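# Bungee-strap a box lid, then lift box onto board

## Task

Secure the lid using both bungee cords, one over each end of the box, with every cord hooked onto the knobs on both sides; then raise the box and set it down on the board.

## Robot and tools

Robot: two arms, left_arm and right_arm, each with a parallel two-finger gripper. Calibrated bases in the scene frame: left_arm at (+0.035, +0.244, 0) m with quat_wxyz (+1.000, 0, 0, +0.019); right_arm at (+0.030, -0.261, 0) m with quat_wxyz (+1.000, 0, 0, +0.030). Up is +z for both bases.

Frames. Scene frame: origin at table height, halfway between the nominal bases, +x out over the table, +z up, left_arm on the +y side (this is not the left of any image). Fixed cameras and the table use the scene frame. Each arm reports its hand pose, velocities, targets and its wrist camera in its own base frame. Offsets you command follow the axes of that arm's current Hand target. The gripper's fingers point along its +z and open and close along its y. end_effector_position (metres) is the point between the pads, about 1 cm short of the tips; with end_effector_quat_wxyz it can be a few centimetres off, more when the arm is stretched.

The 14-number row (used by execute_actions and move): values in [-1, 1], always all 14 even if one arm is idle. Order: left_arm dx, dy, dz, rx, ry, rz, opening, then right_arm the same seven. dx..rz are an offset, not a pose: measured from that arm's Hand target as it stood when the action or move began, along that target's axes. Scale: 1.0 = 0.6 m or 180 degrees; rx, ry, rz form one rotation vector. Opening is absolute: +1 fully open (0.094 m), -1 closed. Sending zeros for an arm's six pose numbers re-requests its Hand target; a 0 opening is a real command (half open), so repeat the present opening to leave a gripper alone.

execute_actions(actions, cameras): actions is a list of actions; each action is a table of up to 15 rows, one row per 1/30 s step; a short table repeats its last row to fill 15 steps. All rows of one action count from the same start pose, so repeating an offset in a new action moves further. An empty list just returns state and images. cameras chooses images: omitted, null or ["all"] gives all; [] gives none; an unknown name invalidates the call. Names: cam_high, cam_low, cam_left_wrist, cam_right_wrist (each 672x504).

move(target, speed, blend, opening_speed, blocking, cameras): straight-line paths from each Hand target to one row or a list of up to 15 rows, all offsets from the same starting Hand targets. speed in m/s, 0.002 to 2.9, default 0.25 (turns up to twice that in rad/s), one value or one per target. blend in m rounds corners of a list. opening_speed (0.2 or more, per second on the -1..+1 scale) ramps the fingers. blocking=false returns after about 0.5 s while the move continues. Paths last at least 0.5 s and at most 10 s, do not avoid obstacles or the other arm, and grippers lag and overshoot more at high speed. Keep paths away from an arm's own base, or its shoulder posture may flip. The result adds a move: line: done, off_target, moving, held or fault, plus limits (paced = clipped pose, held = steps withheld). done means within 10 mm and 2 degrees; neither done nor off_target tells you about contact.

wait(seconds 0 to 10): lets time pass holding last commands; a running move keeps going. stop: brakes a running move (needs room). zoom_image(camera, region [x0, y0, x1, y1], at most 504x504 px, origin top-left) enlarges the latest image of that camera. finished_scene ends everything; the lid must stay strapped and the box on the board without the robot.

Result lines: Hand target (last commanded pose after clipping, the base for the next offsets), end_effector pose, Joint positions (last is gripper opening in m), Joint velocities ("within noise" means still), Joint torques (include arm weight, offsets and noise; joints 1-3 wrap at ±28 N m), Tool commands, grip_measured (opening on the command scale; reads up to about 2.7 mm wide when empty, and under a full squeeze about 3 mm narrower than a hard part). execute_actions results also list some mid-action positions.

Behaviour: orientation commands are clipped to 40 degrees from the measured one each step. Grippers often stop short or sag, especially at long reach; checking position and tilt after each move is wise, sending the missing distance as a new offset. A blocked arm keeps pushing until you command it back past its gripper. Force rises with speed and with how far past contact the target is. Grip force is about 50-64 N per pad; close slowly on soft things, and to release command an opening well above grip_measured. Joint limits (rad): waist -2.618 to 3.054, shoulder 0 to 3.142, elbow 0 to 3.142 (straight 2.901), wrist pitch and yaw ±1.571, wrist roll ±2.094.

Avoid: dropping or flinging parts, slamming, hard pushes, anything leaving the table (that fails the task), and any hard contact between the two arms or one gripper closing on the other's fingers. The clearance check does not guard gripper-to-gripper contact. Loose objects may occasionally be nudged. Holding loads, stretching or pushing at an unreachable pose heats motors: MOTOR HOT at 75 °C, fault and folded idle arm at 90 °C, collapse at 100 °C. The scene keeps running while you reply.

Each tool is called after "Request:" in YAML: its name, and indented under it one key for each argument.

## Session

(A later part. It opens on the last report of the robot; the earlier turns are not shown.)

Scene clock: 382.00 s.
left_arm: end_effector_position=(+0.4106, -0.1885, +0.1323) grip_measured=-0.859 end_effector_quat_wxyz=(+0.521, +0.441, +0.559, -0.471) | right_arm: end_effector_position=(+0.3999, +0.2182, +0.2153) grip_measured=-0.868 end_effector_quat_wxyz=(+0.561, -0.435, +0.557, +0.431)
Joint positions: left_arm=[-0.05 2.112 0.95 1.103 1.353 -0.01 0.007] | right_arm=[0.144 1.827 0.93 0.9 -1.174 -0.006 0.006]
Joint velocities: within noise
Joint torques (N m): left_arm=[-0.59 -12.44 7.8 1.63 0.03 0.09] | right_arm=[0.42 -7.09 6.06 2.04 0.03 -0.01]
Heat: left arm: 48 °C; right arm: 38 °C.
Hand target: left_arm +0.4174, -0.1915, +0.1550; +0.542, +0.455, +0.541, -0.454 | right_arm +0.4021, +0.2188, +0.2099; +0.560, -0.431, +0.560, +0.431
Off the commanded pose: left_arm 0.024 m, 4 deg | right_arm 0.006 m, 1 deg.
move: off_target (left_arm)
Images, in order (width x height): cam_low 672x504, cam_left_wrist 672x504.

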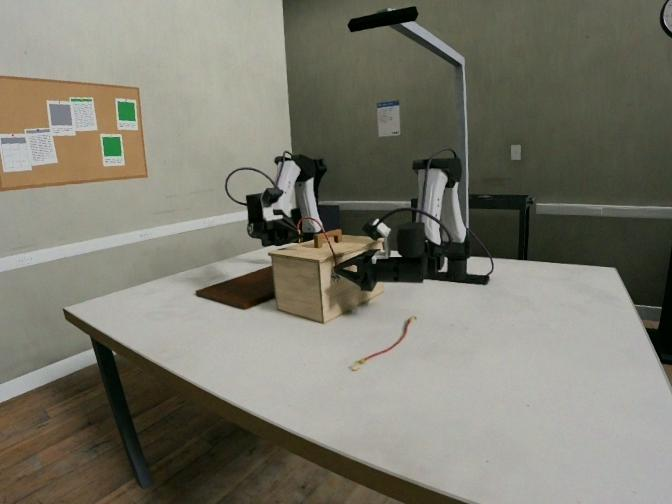

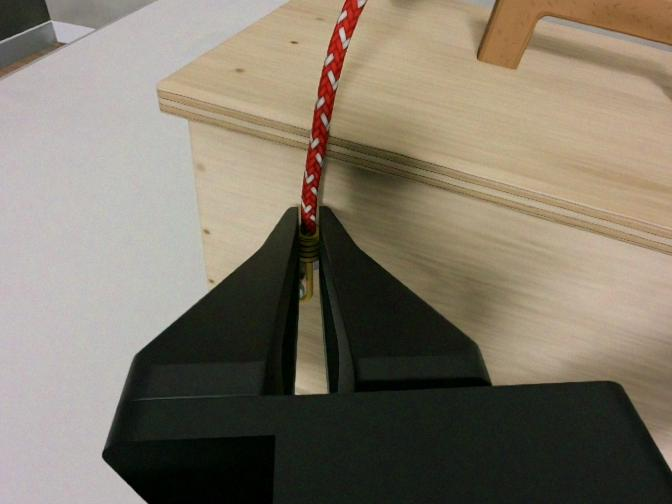

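Request:
move:
  target: [-0.0133, 0.0, 0.0, 0, 0, 0, -0.95, 0, 0, 0, 0, 0, 0, -0.95]
  speed: 0.04
  cameras: ["cam_left_wrist", "cam_low"]

Request:
zoom_image:
  camera: "cam_left_wrist"
  region: [275, 240, 345, 310]

Request:
zoom_image:
  camera: "cam_low"
  region: [320, 250, 380, 310]

Scene clock: 385.53 s.
left_arm: end_effector_position=(+0.4116, -0.1886, +0.1408) grip_measured=-0.859 end_effector_quat_wxyz=(+0.522, +0.441, +0.558, -0.471) | right_arm: end_effector_position=(+0.3999, +0.2182, +0.2153) grip_measured=-0.868 end_effector_quat_wxyz=(+0.561, -0.435, +0.557, +0.431)
Joint positions: left_arm=[-0.05 2.088 0.958 1.074 1.352 -0.01 0.007] | right_arm=[0.144 1.827 0.93 0.9 -1.174 -0.006 0.006]
Joint velocities: within noise
Joint torques (N m): left_arm=[-0.59 -12.38 7.77 1.63 0.04 0.1] | right_arm=[0.39 -7.09 6.06 2.03 0.04 0]
Heat: left arm: 48 °C; right arm: 38 °C.
Hand target: left_arm +0.4174, -0.1915, +0.1631; +0.542, +0.455, +0.541, -0.454 | right_arm +0.4021, +0.2188, +0.2099; +0.560, -0.431, +0.560, +0.431
Off the commanded pose: left_arm 0.023 m, 4 deg | right_arm 0.006 m, 1 deg.
move: off_target (left_arm)
Images, in order (width x height): cam_low 672x504, cam_left_wrist 672x504.

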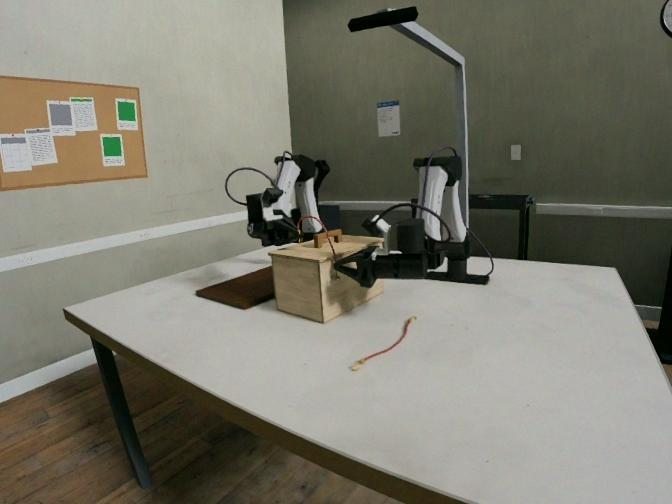

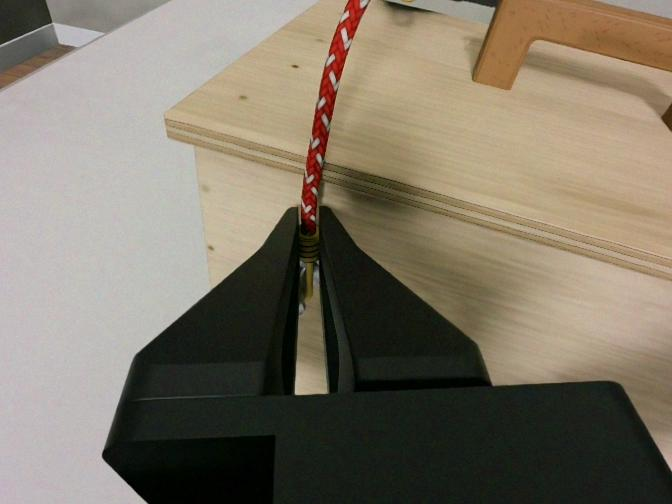

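Scaled by 7.200.

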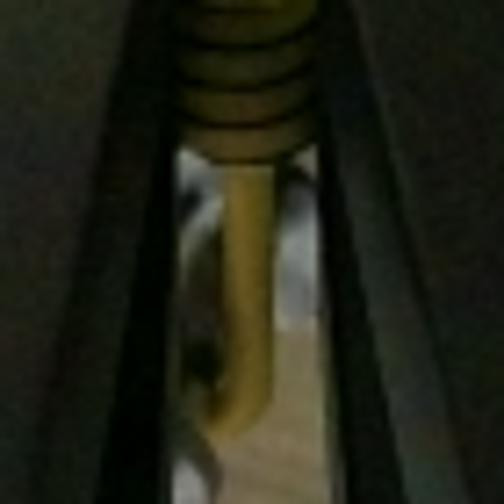

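Scaled by 8.400.

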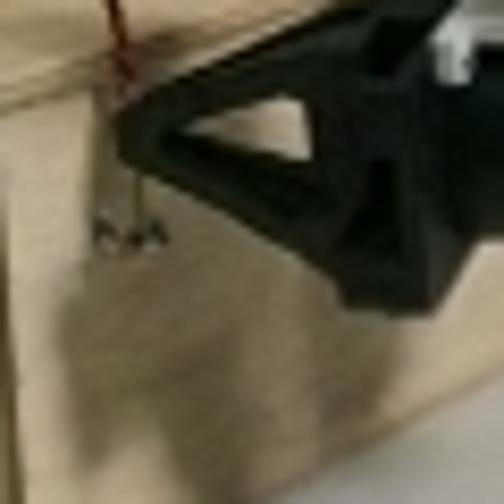

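Request:
execute_actions:
  actions: []
  cameras: ["cam_right_wrist", "cam_high", "cam_left_wrist"]

Request:
zoom_image:
  camera: "cam_right_wrist"
  region: [250, 180, 370, 330]

Request:
zoom_image:
  camera: "cam_high"
  region: [270, 120, 400, 250]

Scene clock: 395.33 s.
left_arm: end_effector_position=(+0.4117, -0.1886, +0.1407) grip_measured=-0.859 end_effector_quat_wxyz=(+0.522, +0.441, +0.558, -0.471) | right_arm: end_effector_position=(+0.3999, +0.2182, +0.2153) grip_measured=-0.868 end_effector_quat_wxyz=(+0.561, -0.435, +0.557, +0.431)
Joint positions: left_arm=[-0.05 2.088 0.958 1.073 1.352 -0.01 0.007] | right_arm=[0.144 1.827 0.93 0.9 -1.174 -0.006 0.006]
Joint velocities: within noise
Joint torques (N m): left_arm=[-0.59 -12.41 7.73 1.63 0.05 0.1] | right_arm=[0.4 -7.08 6.06 2.03 0.03 -0.01]
Heat: left arm: 48 °C; right arm: 39 °C.
Hand target: left_arm +0.4174, -0.1915, +0.1630; +0.542, +0.455, +0.541, -0.454 | right_arm +0.4022, +0.2188, +0.2099; +0.561, -0.431, +0.561, +0.431
Tool commands: left_gripper/opening=-0.95 right_gripper/opening=-0.95
Off the commanded pose: left_arm 0.023 m, 4 deg | right_arm 0.006 m, 1 deg.
Images, in order (width x height): cam_high 672x504, cam_left_wrist 672x504, cam_right_wrist 672x504.

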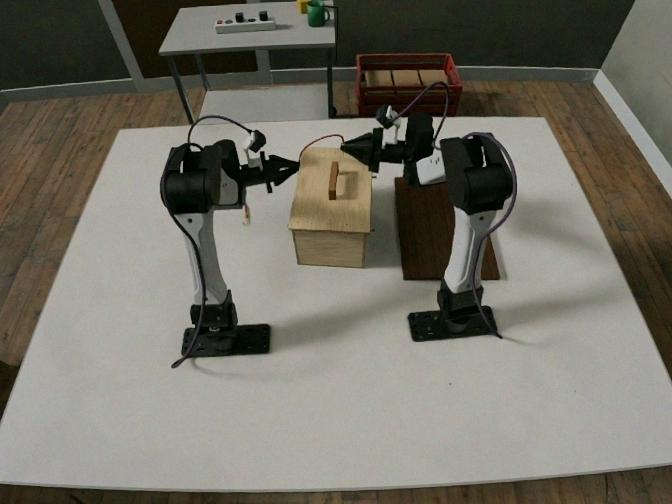

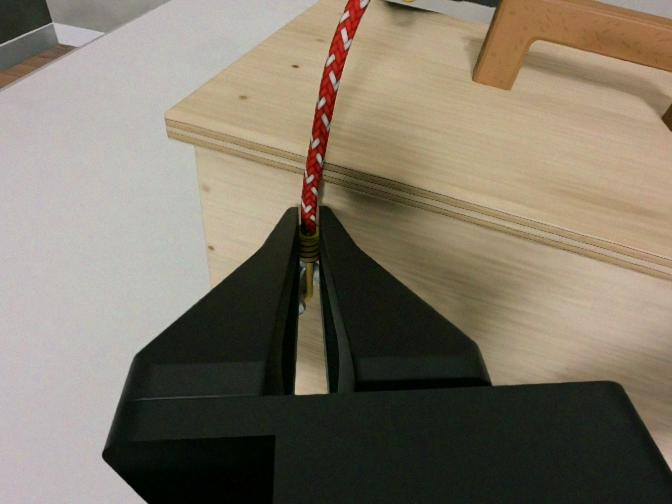

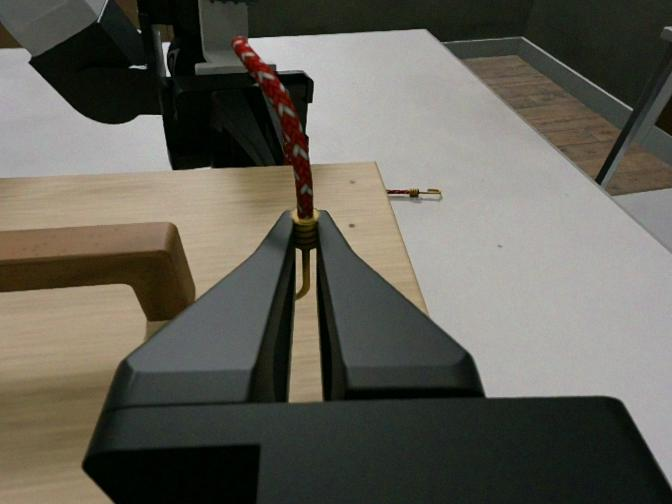

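Scaled by 3.360.

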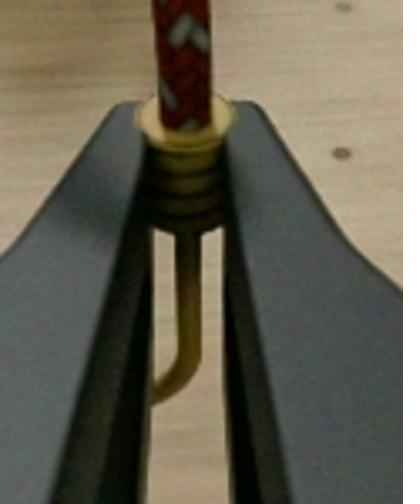

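Scaled by 3.877.

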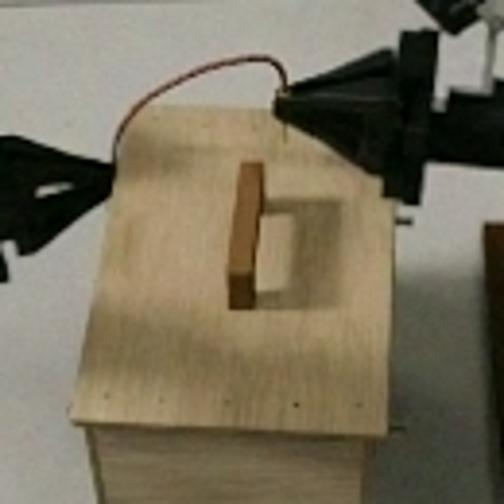

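Request:
move:
  target: [0, 0, 0, 0, 0, 0, -0.95, 0.0415, -0.0114, -0.1175, -0.0262, 0.4995, -0.0262, -0.95]
  speed: 0.2

Request:
zoom_image:
  camera: "cam_right_wrist"
  region: [200, 130, 420, 330]

Scene clock: 418.43 s.
left_arm: end_effector_position=(+0.4117, -0.1886, +0.1407) grip_measured=-0.859 end_effector_quat_wxyz=(+0.522, +0.441, +0.559, -0.471) | right_arm: end_effector_position=(+0.3900, +0.1478, +0.1857) grip_measured=-0.868 end_effector_quat_wxyz=(+0.055, -0.652, +0.756, -0.016)
Joint positions: left_arm=[-0.05 2.088 0.959 1.072 1.352 -0.01 0.007] | right_arm=[0.359 2.097 2.214 -1.573 -0.009 -1.064 0.006]
Joint velocities: within noise
Joint torques (N m): left_arm=[-0.57 -12.44 7.72 1.62 0.05 0.11] | right_arm=[0.66 -9.8 7.36 0.55 -0.06 0.07]
Heat: left arm: 50 °C; right arm: 38 °C.
Hand target: left_arm +0.4174, -0.1915, +0.1631; +0.542, +0.455, +0.541, -0.454 | right_arm +0.3906, +0.1489, +0.1851; +0.000, -0.650, +0.760, +0.000
Off the commanded pose: left_arm 0.023 m, 4 deg | right_arm 0.001 m, 7 deg.
joint sent to its limit (right arm) — joint 4 (wrist pitch), lower limit. The joint targets are off in orientation, not in position.
move: off_target (left_arm, right_arm)

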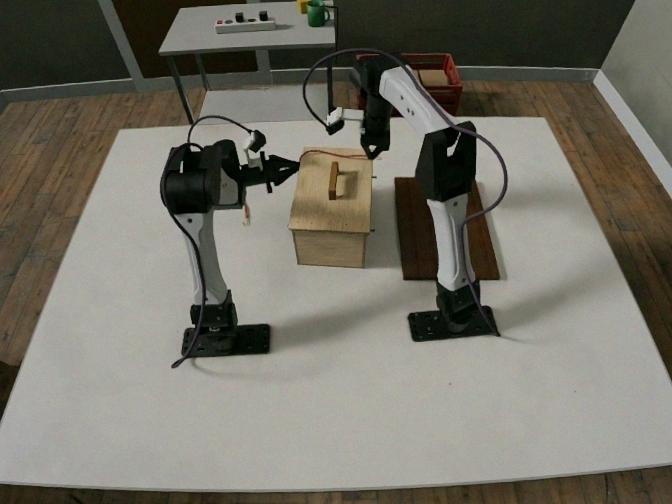

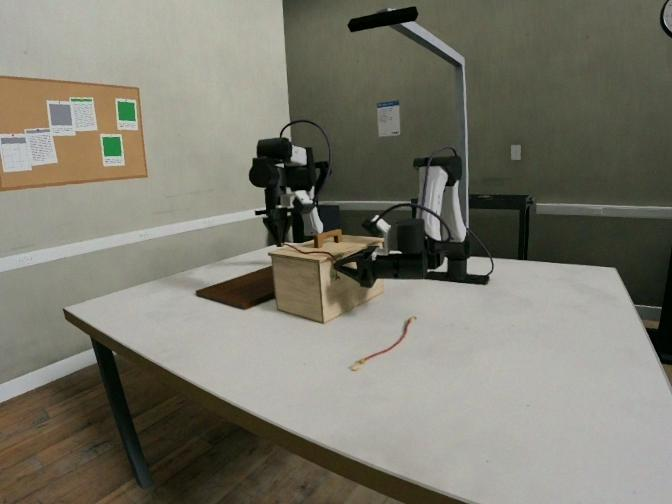

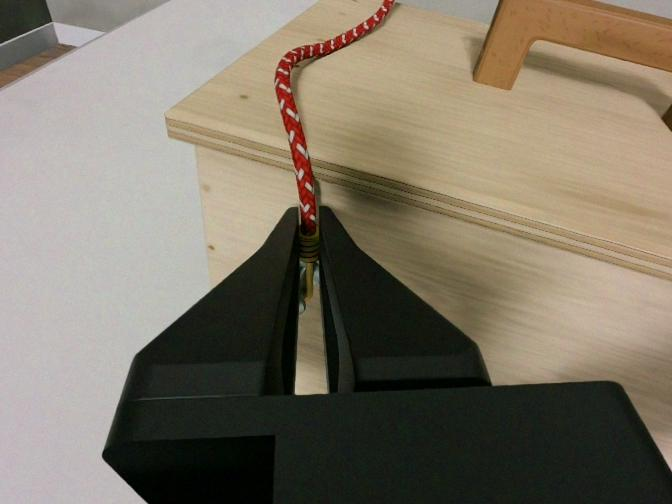

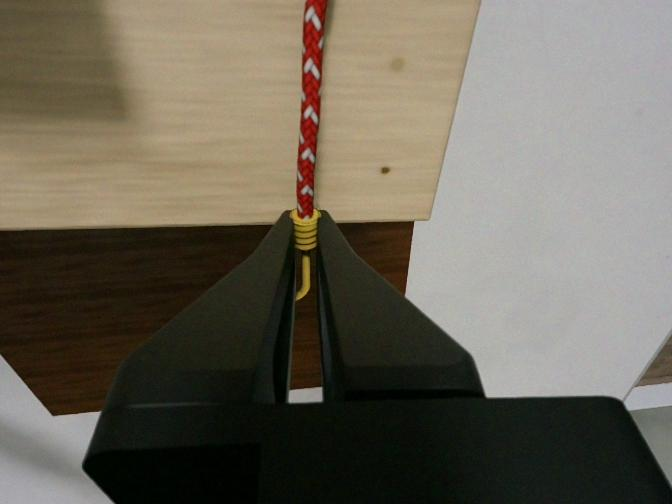

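Scaled by 2.291.

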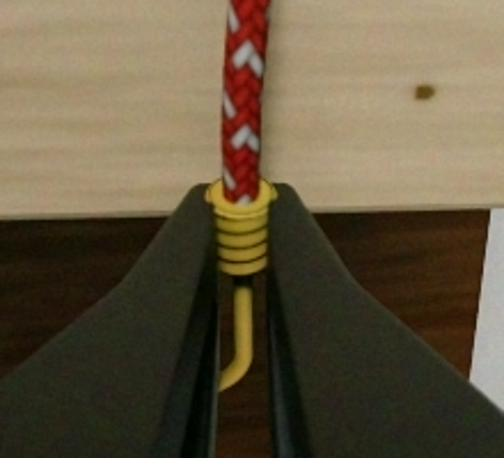

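Request:
move:
  target: [0, 0, 0, 0, 0, 0, -0.95, 0.0, 0.0, 0.020, 0, 0, 0, -0.95]
  speed: 0.06
  cameras: ["cam_right_wrist", "cam_low"]

Request:
zoom_image:
  camera: "cam_right_wrist"
  region: [200, 130, 420, 330]

Request:
zoom_image:
  camera: "cam_low"
  region: [250, 200, 380, 300]

Scene clock: 426.07 s.
left_arm: end_effector_position=(+0.4117, -0.1886, +0.1407) grip_measured=-0.859 end_effector_quat_wxyz=(+0.522, +0.441, +0.559, -0.471) | right_arm: end_effector_position=(+0.3909, +0.1479, +0.1804) grip_measured=-0.868 end_effector_quat_wxyz=(+0.049, -0.652, +0.756, -0.014)
Joint positions: left_arm=[-0.05 2.088 0.959 1.072 1.352 -0.01 0.007] | right_arm=[0.359 2.111 2.214 -1.574 -0.007 -1.064 0.006]
Joint velocities: within noise
Joint torques (N m): left_arm=[-0.58 -12.41 7.72 1.63 0.04 0.11] | right_arm=[0.68 -8.92 6.43 0.53 -0.05 0.05]
Heat: left arm: 50 °C; right arm: 38 °C.
Hand target: left_arm +0.4174, -0.1915, +0.1631; +0.542, +0.455, +0.541, -0.454 | right_arm +0.3907, +0.1489, +0.1730; +0.000, -0.650, +0.760, +0.000
Off the commanded pose: left_arm 0.023 m, 4 deg | right_arm 0.007 m, 6 deg.
joint sent to its limit (right arm) — joint 4 (wrist pitch), lower limit. The joint targets are off in orientation, not in position.
move: off_target (left_arm, right_arm)
Images, in order (width x height): cam_low 672x504, cam_right_wrist 672x504.

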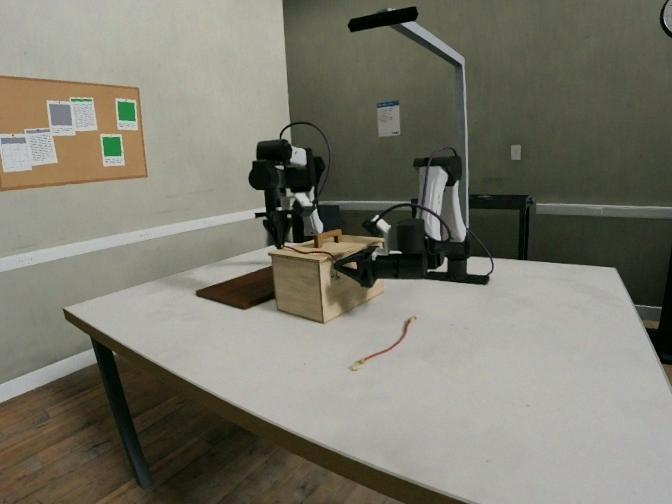

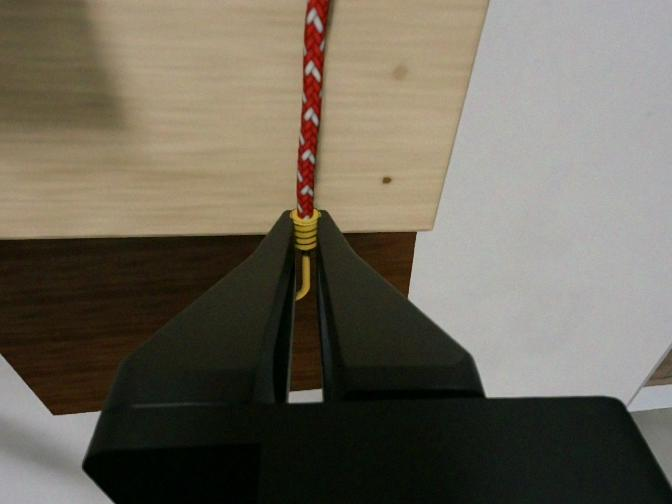

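Scaled by 2.291.

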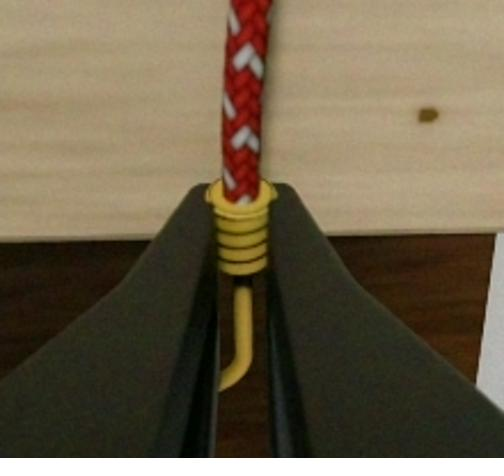

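Scaled by 3.877.

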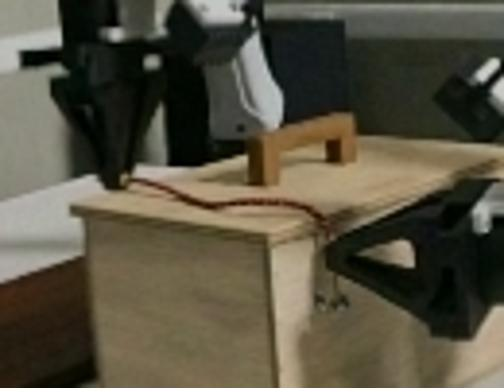

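Request:
move:
  target: [0, 0, 0, 0, 0, 0, -0.95, 0.0, 0.0, 0.015, 0, 0, 0, -0.95]
  speed: 0.06
  cameras: ["cam_right_wrist", "cam_low"]

Request:
zoom_image:
  camera: "cam_right_wrist"
  region: [200, 130, 420, 330]

Request:
zoom_image:
  camera: "cam_low"
  region: [250, 200, 330, 280]

Scene clock: 430.13 s.
left_arm: end_effector_position=(+0.4117, -0.1886, +0.1407) grip_measured=-0.859 end_effector_quat_wxyz=(+0.521, +0.441, +0.559, -0.471) | right_arm: end_effector_position=(+0.3909, +0.1479, +0.1798) grip_measured=-0.868 end_effector_quat_wxyz=(+0.048, -0.652, +0.757, -0.014)
Joint positions: left_arm=[-0.05 2.088 0.959 1.071 1.352 -0.01 0.007] | right_arm=[0.359 2.112 2.214 -1.574 -0.007 -1.063 0.006]
Joint velocities: within noise
Joint torques (N m): left_arm=[-0.62 -12.4 7.72 1.64 0.05 0.11] | right_arm=[0.68 -7.34 5.82 0.53 -0.04 0.06]
Heat: left arm: 51 °C; right arm: 38 °C.
Hand target: left_arm +0.4174, -0.1915, +0.1631; +0.542, +0.455, +0.541, -0.454 | right_arm +0.3907, +0.1490, +0.1641; +0.000, -0.650, +0.760, +0.000
Off the commanded pose: left_arm 0.023 m, 4 deg | right_arm 0.016 m, 6 deg.
joint sent to its limit (right arm) — joint 4 (wrist pitch), lower limit. The joint targets are off in orientation, not in position.
move: off_target (left_arm, right_arm)
Images, in order (width x height): cam_low 672x504, cam_right_wrist 672x504.

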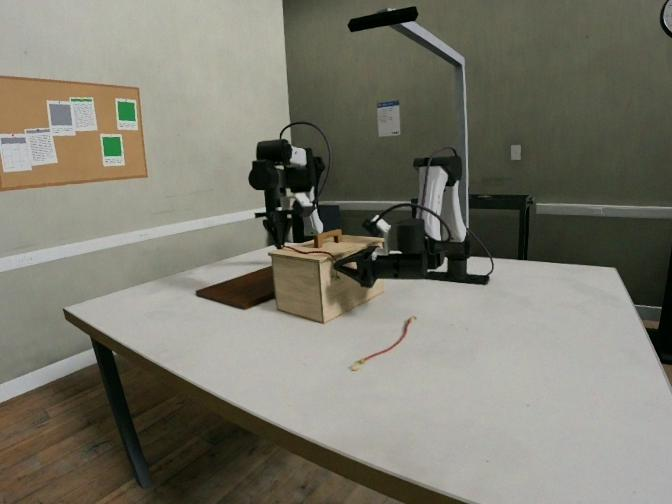

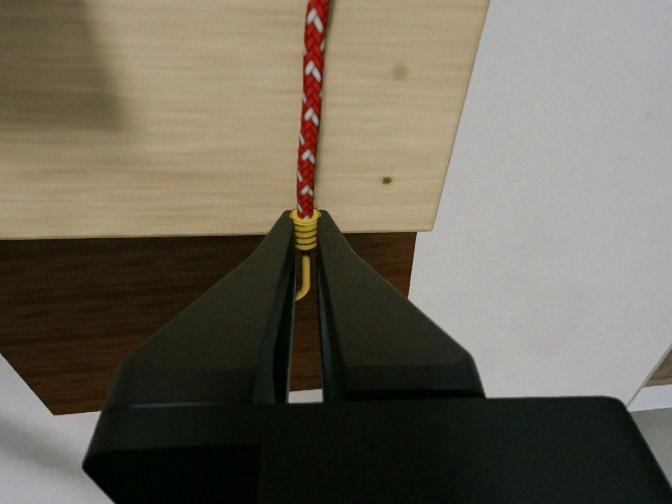

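Scaled by 2.291.

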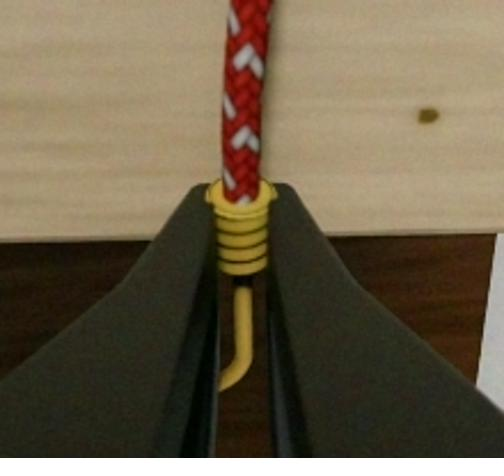

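Scaled by 6.300.

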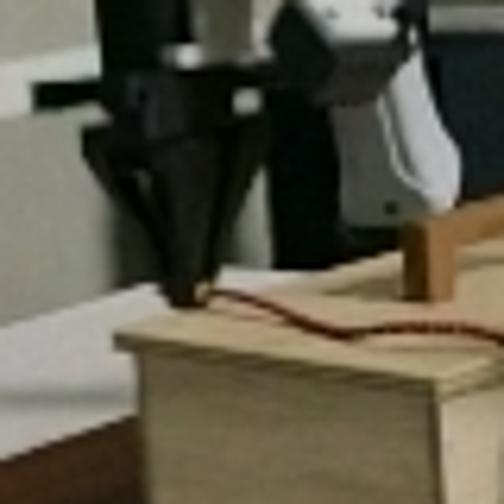

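Request:
move:
  target:
    - [0, 0, 0, 0, 0, 0, -0.95, 0.0, 0.0, -0.0258, 0, 0, 0, -0.95]
    - [0, 0, 0, 0, 0, 0, -0.95, 0.0, 0.0, -0.0258, 0, 0, 0, -0.4]
  speed: 0.06
  opening_speed: 1.0
  cameras: ["cam_right_wrist", "cam_left_wrist", "cam_high"]

Request:
zoom_image:
  camera: "cam_right_wrist"
  region: [200, 130, 420, 330]

Scene clock: 436.13 s.
left_arm: end_effector_position=(+0.4117, -0.1886, +0.1407) grip_measured=-0.859 end_effector_quat_wxyz=(+0.521, +0.441, +0.559, -0.471) | right_arm: end_effector_position=(+0.3944, +0.1481, +0.1801) grip_measured=-0.403 end_effector_quat_wxyz=(+0.053, -0.651, +0.757, -0.019)
Joint positions: left_arm=[-0.05 2.088 0.959 1.071 1.352 -0.01 0.007] | right_arm=[0.359 2.112 2.214 -1.56 -0.001 -1.063 0.028]
Joint velocities: within noise
Joint torques (N m): left_arm=[-0.59 -12.42 7.72 1.64 0.05 0.11] | right_arm=[0.66 -10.37 6.99 0.42 -0.11 0.05]
Heat: left arm: 51 °C; right arm: 38 °C.
Hand target: left_arm +0.4174, -0.1915, +0.1631; +0.542, +0.455, +0.541, -0.454 | right_arm +0.3907, +0.1489, +0.1796; +0.000, -0.650, +0.760, +0.000
Off the commanded pose: left_arm 0.023 m, 4 deg | right_arm 0.004 m, 6 deg.
joint sent to its limit (right arm) — joint 4 (wrist pitch), lower limit. The joint targets are off in orientation, not in position.
move: off_target (left_arm, right_arm); target 2's new opening was sent with right_arm's hand 0.001 m and 6 deg from that target
Images, in order (width x height): cam_high 672x504, cam_left_wrist 672x504, cam_right_wrist 672x504.

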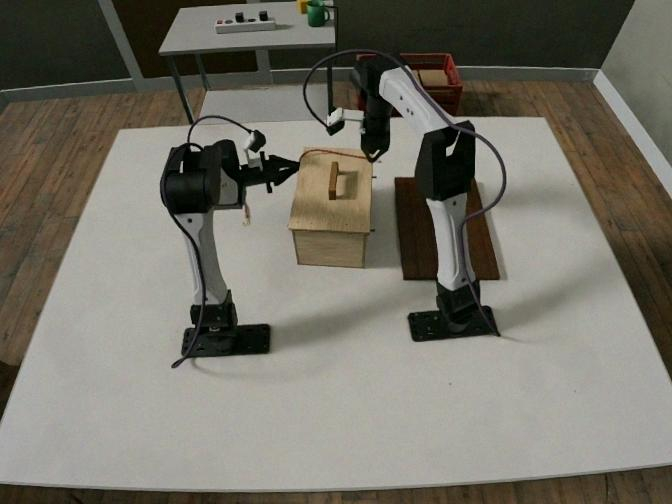

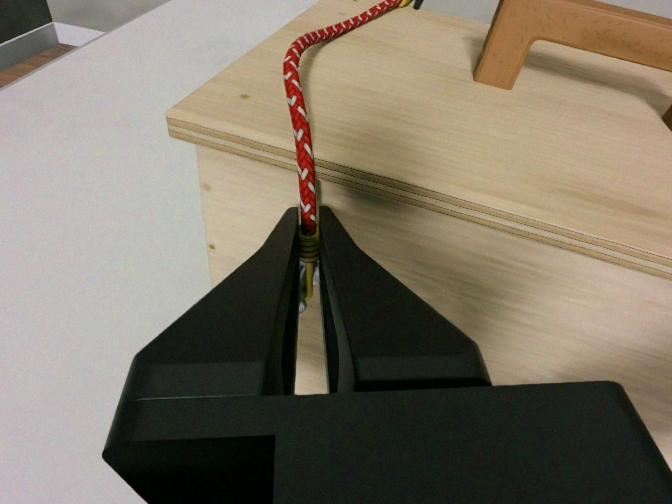

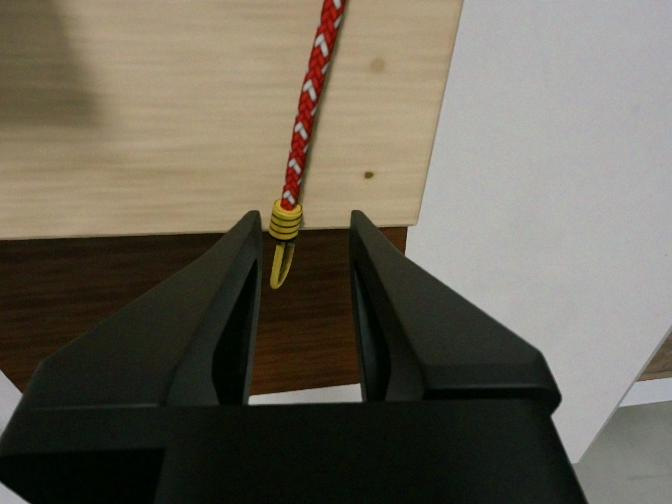

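Scaled by 2.291.

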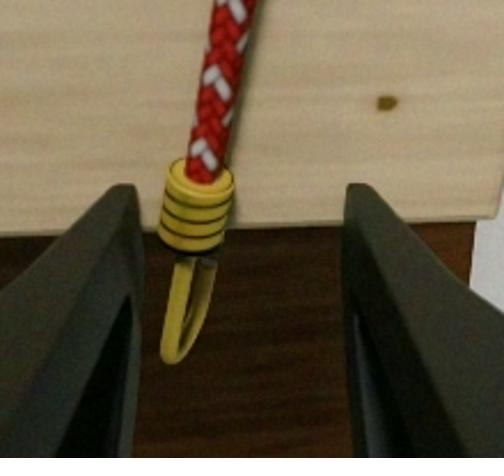

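Request:
move:
  target:
    - [0, 0, 0, 0, 0, 0, -0.95, 0.0, 0.0, 0.0, 0, 0, 0, -0.95]
    - [0, 0, 0, 0, 0, 0, -0.95, 0.0067, 0.0, -0.05, 0, 0, 0, -0.95]
    - [0, 0, 0, 0, 0, 0, -0.95, -0.0433, 0.0, -0.05, 0, 0, 0, -0.95]
    - [0, 0, 0, 0, 0, 0, -0.95, -0.0433, 0.0, -0.0133, 0, 0, 0, -0.95]
  speed: [0.1, 0.1, 0.1, 0.06]
  opening_speed: 1.0
  cameras: ["cam_right_wrist", "cam_low"]

Request:
zoom_image:
  camera: "cam_right_wrist"
  region: [200, 130, 420, 330]

Scene clock: 444.83 s.
left_arm: end_effector_position=(+0.4117, -0.1886, +0.1407) grip_measured=-0.859 end_effector_quat_wxyz=(+0.521, +0.441, +0.559, -0.471) | right_arm: end_effector_position=(+0.3911, +0.1739, +0.1918) grip_measured=-0.872 end_effector_quat_wxyz=(+0.069, -0.654, +0.753, -0.020)
Joint positions: left_arm=[-0.05 2.088 0.959 1.071 1.352 -0.01 0.007] | right_arm=[0.418 2.13 2.289 -1.585 -0.001 -1.013 0.006]
Joint velocities: within noise
Joint torques (N m): left_arm=[-0.59 -12.41 7.69 1.63 0.05 0.11] | right_arm=[0.14 -9.35 6.94 0.74 -0.1 0.06]
Heat: left arm: 52 °C; right arm: 38 °C.
Hand target: left_arm +0.4174, -0.1915, +0.1631; +0.542, +0.455, +0.541, -0.454 | right_arm +0.3947, +0.1747, +0.1875; +0.000, -0.650, +0.760, +0.000
Off the commanded pose: left_arm 0.023 m, 4 deg | right_arm 0.006 m, 8 deg.
joint read past its limit (right arm) — joint 4 (wrist pitch), lower limit.
joint sent to its limit (right arm) — joint 4 (wrist pitch), lower limit. The joint targets are off in orientation, not in position.
move: off_target (left_arm, right_arm)
Images, in order (width x height): cam_low 672x504, cam_right_wrist 672x504.

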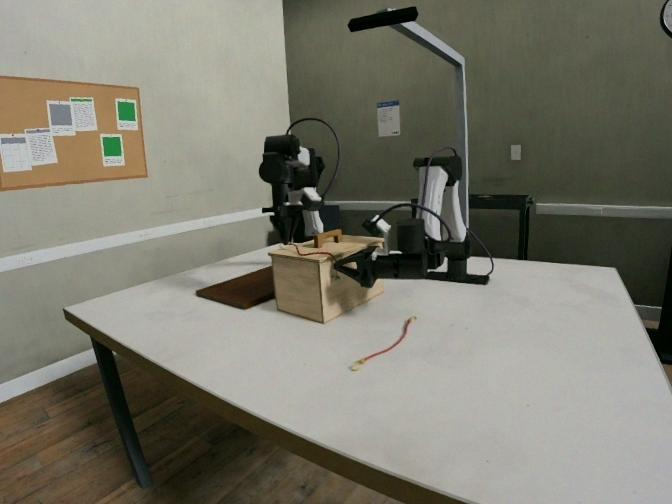

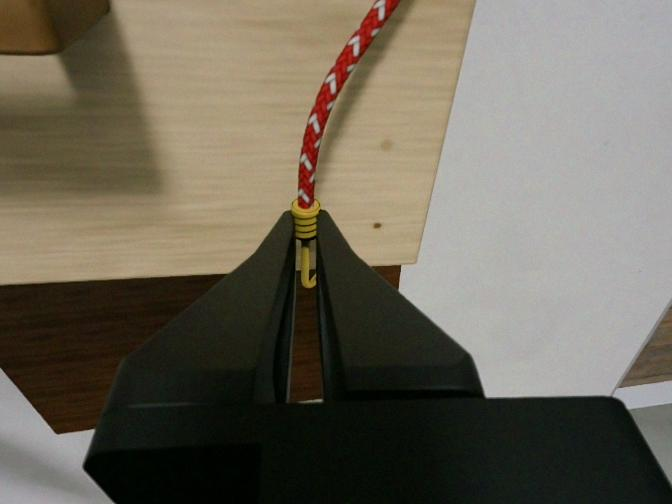

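Scaled by 2.291.

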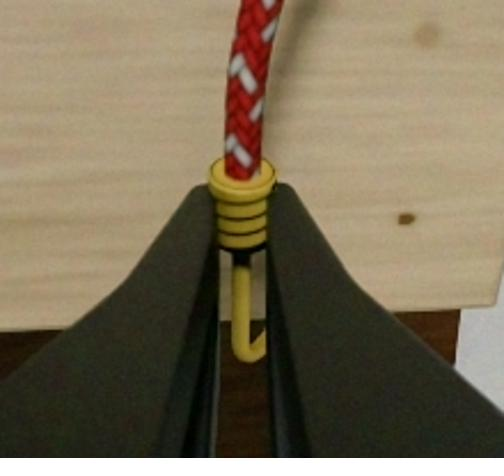

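Request:
move:
  target:
    - [0, 0, 0, 0, 0, 0, -0.95, 0.0, 0.0, 0.01, 0, 0, 0, -0.95]
    - [0, 0, 0, 0, 0, 0, -0.95, 0.0, 0.0, 0.01, 0, 0, 0, -0.3]
  speed: 0.06
  opening_speed: 0.6
  cameras: ["cam_right_wrist", "cam_left_wrist"]

Request:
zoom_image:
  camera: "cam_right_wrist"
  region: [200, 130, 420, 330]

Scene clock: 450.67 s.
left_arm: end_effector_position=(+0.4117, -0.1886, +0.1407) grip_measured=-0.859 end_effector_quat_wxyz=(+0.521, +0.441, +0.559, -0.471) | right_arm: end_effector_position=(+0.3916, +0.1741, +0.1885) grip_measured=-0.303 end_effector_quat_wxyz=(+0.065, -0.654, +0.754, -0.019)
Joint positions: left_arm=[-0.05 2.088 0.959 1.071 1.352 -0.01 0.007] | right_arm=[0.418 2.138 2.289 -1.585 -0.001 -1.011 0.033]
Joint velocities: within noise
Joint torques (N m): left_arm=[-0.58 -12.42 7.72 1.63 0.04 0.11] | right_arm=[0.13 -9.2 6.39 0.73 -0.11 0.05]
Heat: left arm: 52 °C; right arm: 38 °C.
Hand target: left_arm +0.4174, -0.1915, +0.1631; +0.542, +0.455, +0.541, -0.454 | right_arm +0.3947, +0.1747, +0.1815; +0.000, -0.650, +0.760, +0.000
Off the commanded pose: left_arm 0.023 m, 4 deg | right_arm 0.008 m, 8 deg.
joint read past its limit (right arm) — joint 4 (wrist pitch), lower limit.
joint sent to its limit (right arm) — joint 4 (wrist pitch), lower limit. The joint targets are off in orientation, not in position.
move: off_target (left_arm, right_arm); target 2's new opening was sent with right_arm's hand 0.008 m and 8 deg from that target
Images, in order (width x height): cam_left_wrist 672x504, cam_right_wrist 672x504.

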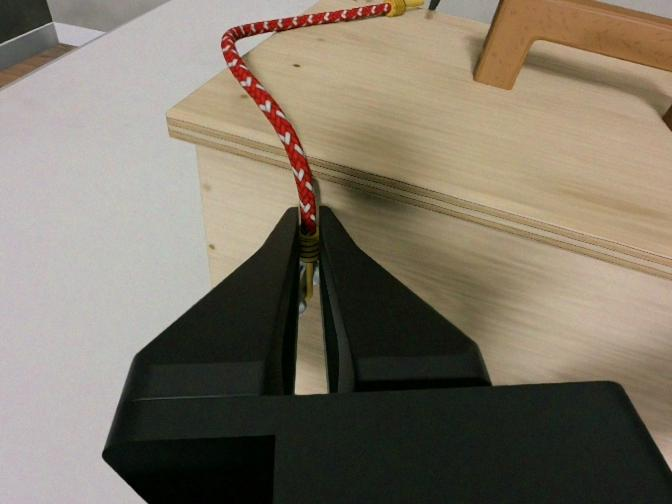

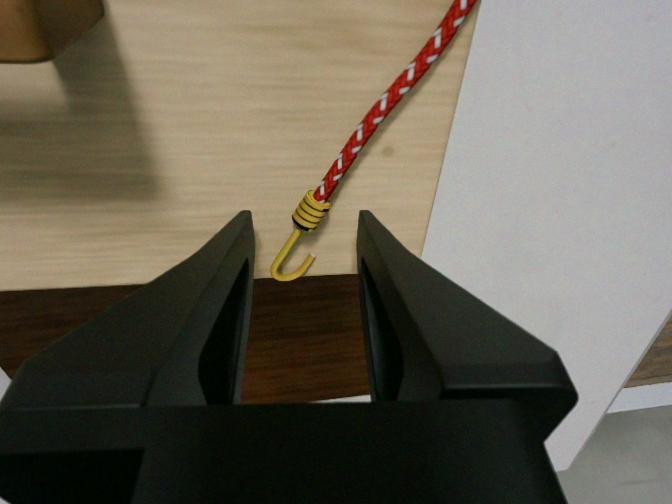

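Scaled by 2.291.

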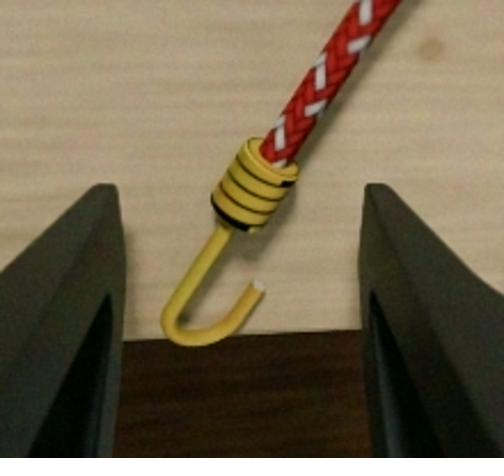

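Request:
move:
  target:
    - [0, 0, 0, 0, 0, 0, -0.95, -0.01, -0.0115, -0.0258, 0, 0, 0.15, -0.3]
    - [0, 0, 0, 0, 0, 0, -0.95, -0.01, -0.0115, 0.0092, 0, 0, 0.15, -0.3]
  speed: [0.12, 0.06]
  cameras: ["cam_right_wrist"]

Request:
zoom_image:
  camera: "cam_right_wrist"
  region: [200, 130, 420, 330]

Scene clock: 460.30 s.
left_arm: end_effector_position=(+0.4117, -0.1886, +0.1407) grip_measured=-0.859 end_effector_quat_wxyz=(+0.521, +0.441, +0.559, -0.471) | right_arm: end_effector_position=(+0.3987, +0.1769, +0.1815) grip_measured=-0.303 end_effector_quat_wxyz=(+0.065, -0.459, +0.886, -0.004)
Joint positions: left_arm=[-0.05 2.088 0.959 1.071 1.352 -0.01 0.007] | right_arm=[0.418 2.177 2.322 -1.585 0.001 -0.539 0.033]
Joint velocities: within noise
Joint torques (N m): left_arm=[-0.59 -12.42 7.71 1.64 0.05 0.11] | right_arm=[0.4 -9.42 7.21 0.69 -0.09 0.15]
Heat: left arm: 53 °C; right arm: 38 °C.
Hand target: left_arm +0.4174, -0.1915, +0.1631; +0.542, +0.455, +0.541, -0.454 | right_arm +0.4024, +0.1795, +0.1761; +0.000, -0.455, +0.891, +0.000
Off the commanded pose: left_arm 0.023 m, 4 deg | right_arm 0.007 m, 8 deg.
joint read past its limit (right arm) — joint 4 (wrist pitch), lower limit.
joint sent to its limit (right arm) — joint 4 (wrist pitch), lower limit. The joint targets are off in orientation, not in position.
move: off_target (left_arm, right_arm)
Images, in order (width x height): cam_right_wrist 672x504.

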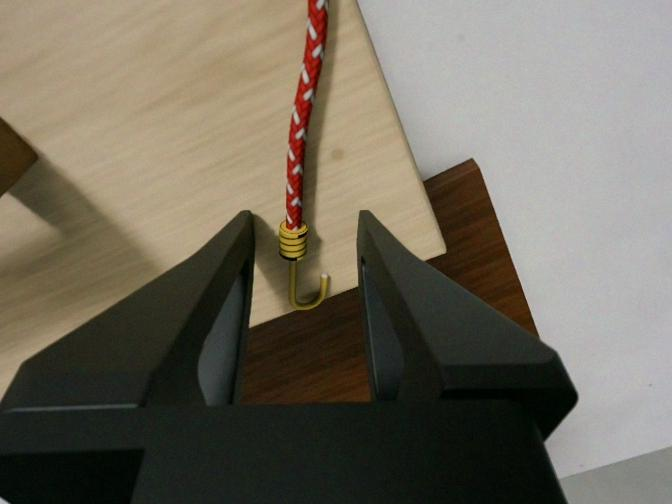

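Scaled by 2.291.

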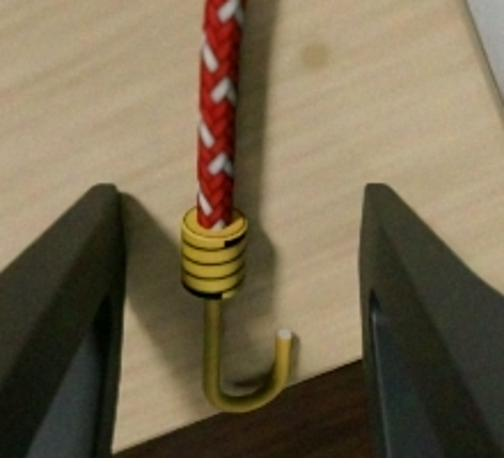

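Request:
move:
  target:
    - [0, 0, 0, 0, 0, 0, -0.95, 0.0, 0.01, 0.0075, 0, 0, 0, -0.3]
    - [0, 0, 0, 0, 0, 0, -0.95, 0.0, 0.01, 0.0075, 0, 0, 0, -0.95]
  speed: [0.05, 0.05]
  opening_speed: 0.6
  cameras: ["cam_right_wrist"]

Request:
zoom_image:
  camera: "cam_right_wrist"
  region: [200, 130, 420, 330]

Scene clock: 465.03 s.
left_arm: end_effector_position=(+0.4117, -0.1886, +0.1407) grip_measured=-0.859 end_effector_quat_wxyz=(+0.521, +0.441, +0.559, -0.471) | right_arm: end_effector_position=(+0.3973, +0.1800, +0.1815) grip_measured=-0.868 end_effector_quat_wxyz=(+0.065, -0.457, +0.887, -0.004)
Joint positions: left_arm=[-0.05 2.088 0.959 1.071 1.352 -0.01 0.007] | right_arm=[0.425 2.177 2.322 -1.585 0.001 -0.526 0.006]
Joint velocities: within noise
Joint torques (N m): left_arm=[-0.58 -12.42 7.72 1.63 0.05 0.11] | right_arm=[0.7 -9.52 5.55 0.75 -0.09 0.06]
Heat: left arm: 53 °C; right arm: 37 °C.
Hand target: left_arm +0.4174, -0.1915, +0.1631; +0.542, +0.455, +0.541, -0.454 | right_arm +0.3975, +0.1829, +0.1716; +0.000, -0.455, +0.891, +0.000
Off the commanded pose: left_arm 0.023 m, 4 deg | right_arm 0.010 m, 7 deg.
joint read past its limit (right arm) — joint 4 (wrist pitch), lower limit.
joint sent to its limit (right arm) — joint 4 (wrist pitch), lower limit. The joint targets are off in orientation, not in position.
move: off_target (left_arm, right_arm); target 2's new opening was sent with right_arm's hand 0.011 m and 7 deg from that target
Images, in order (width x height): cam_right_wrist 672x504.

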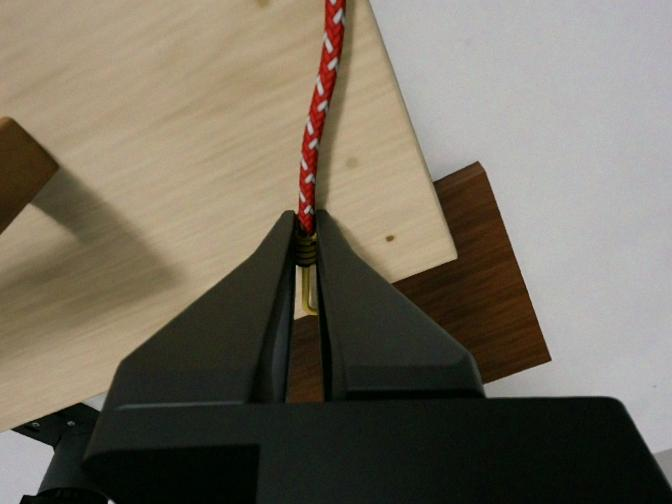

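Scaled by 2.291.

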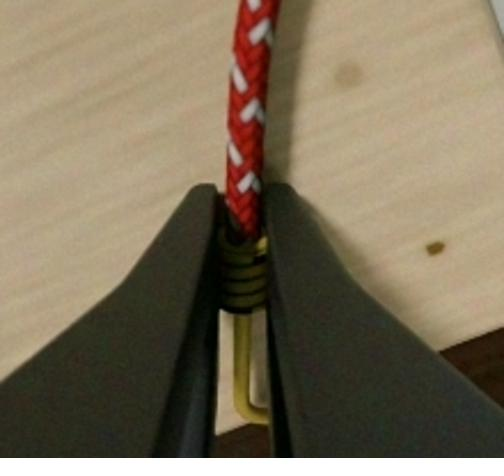

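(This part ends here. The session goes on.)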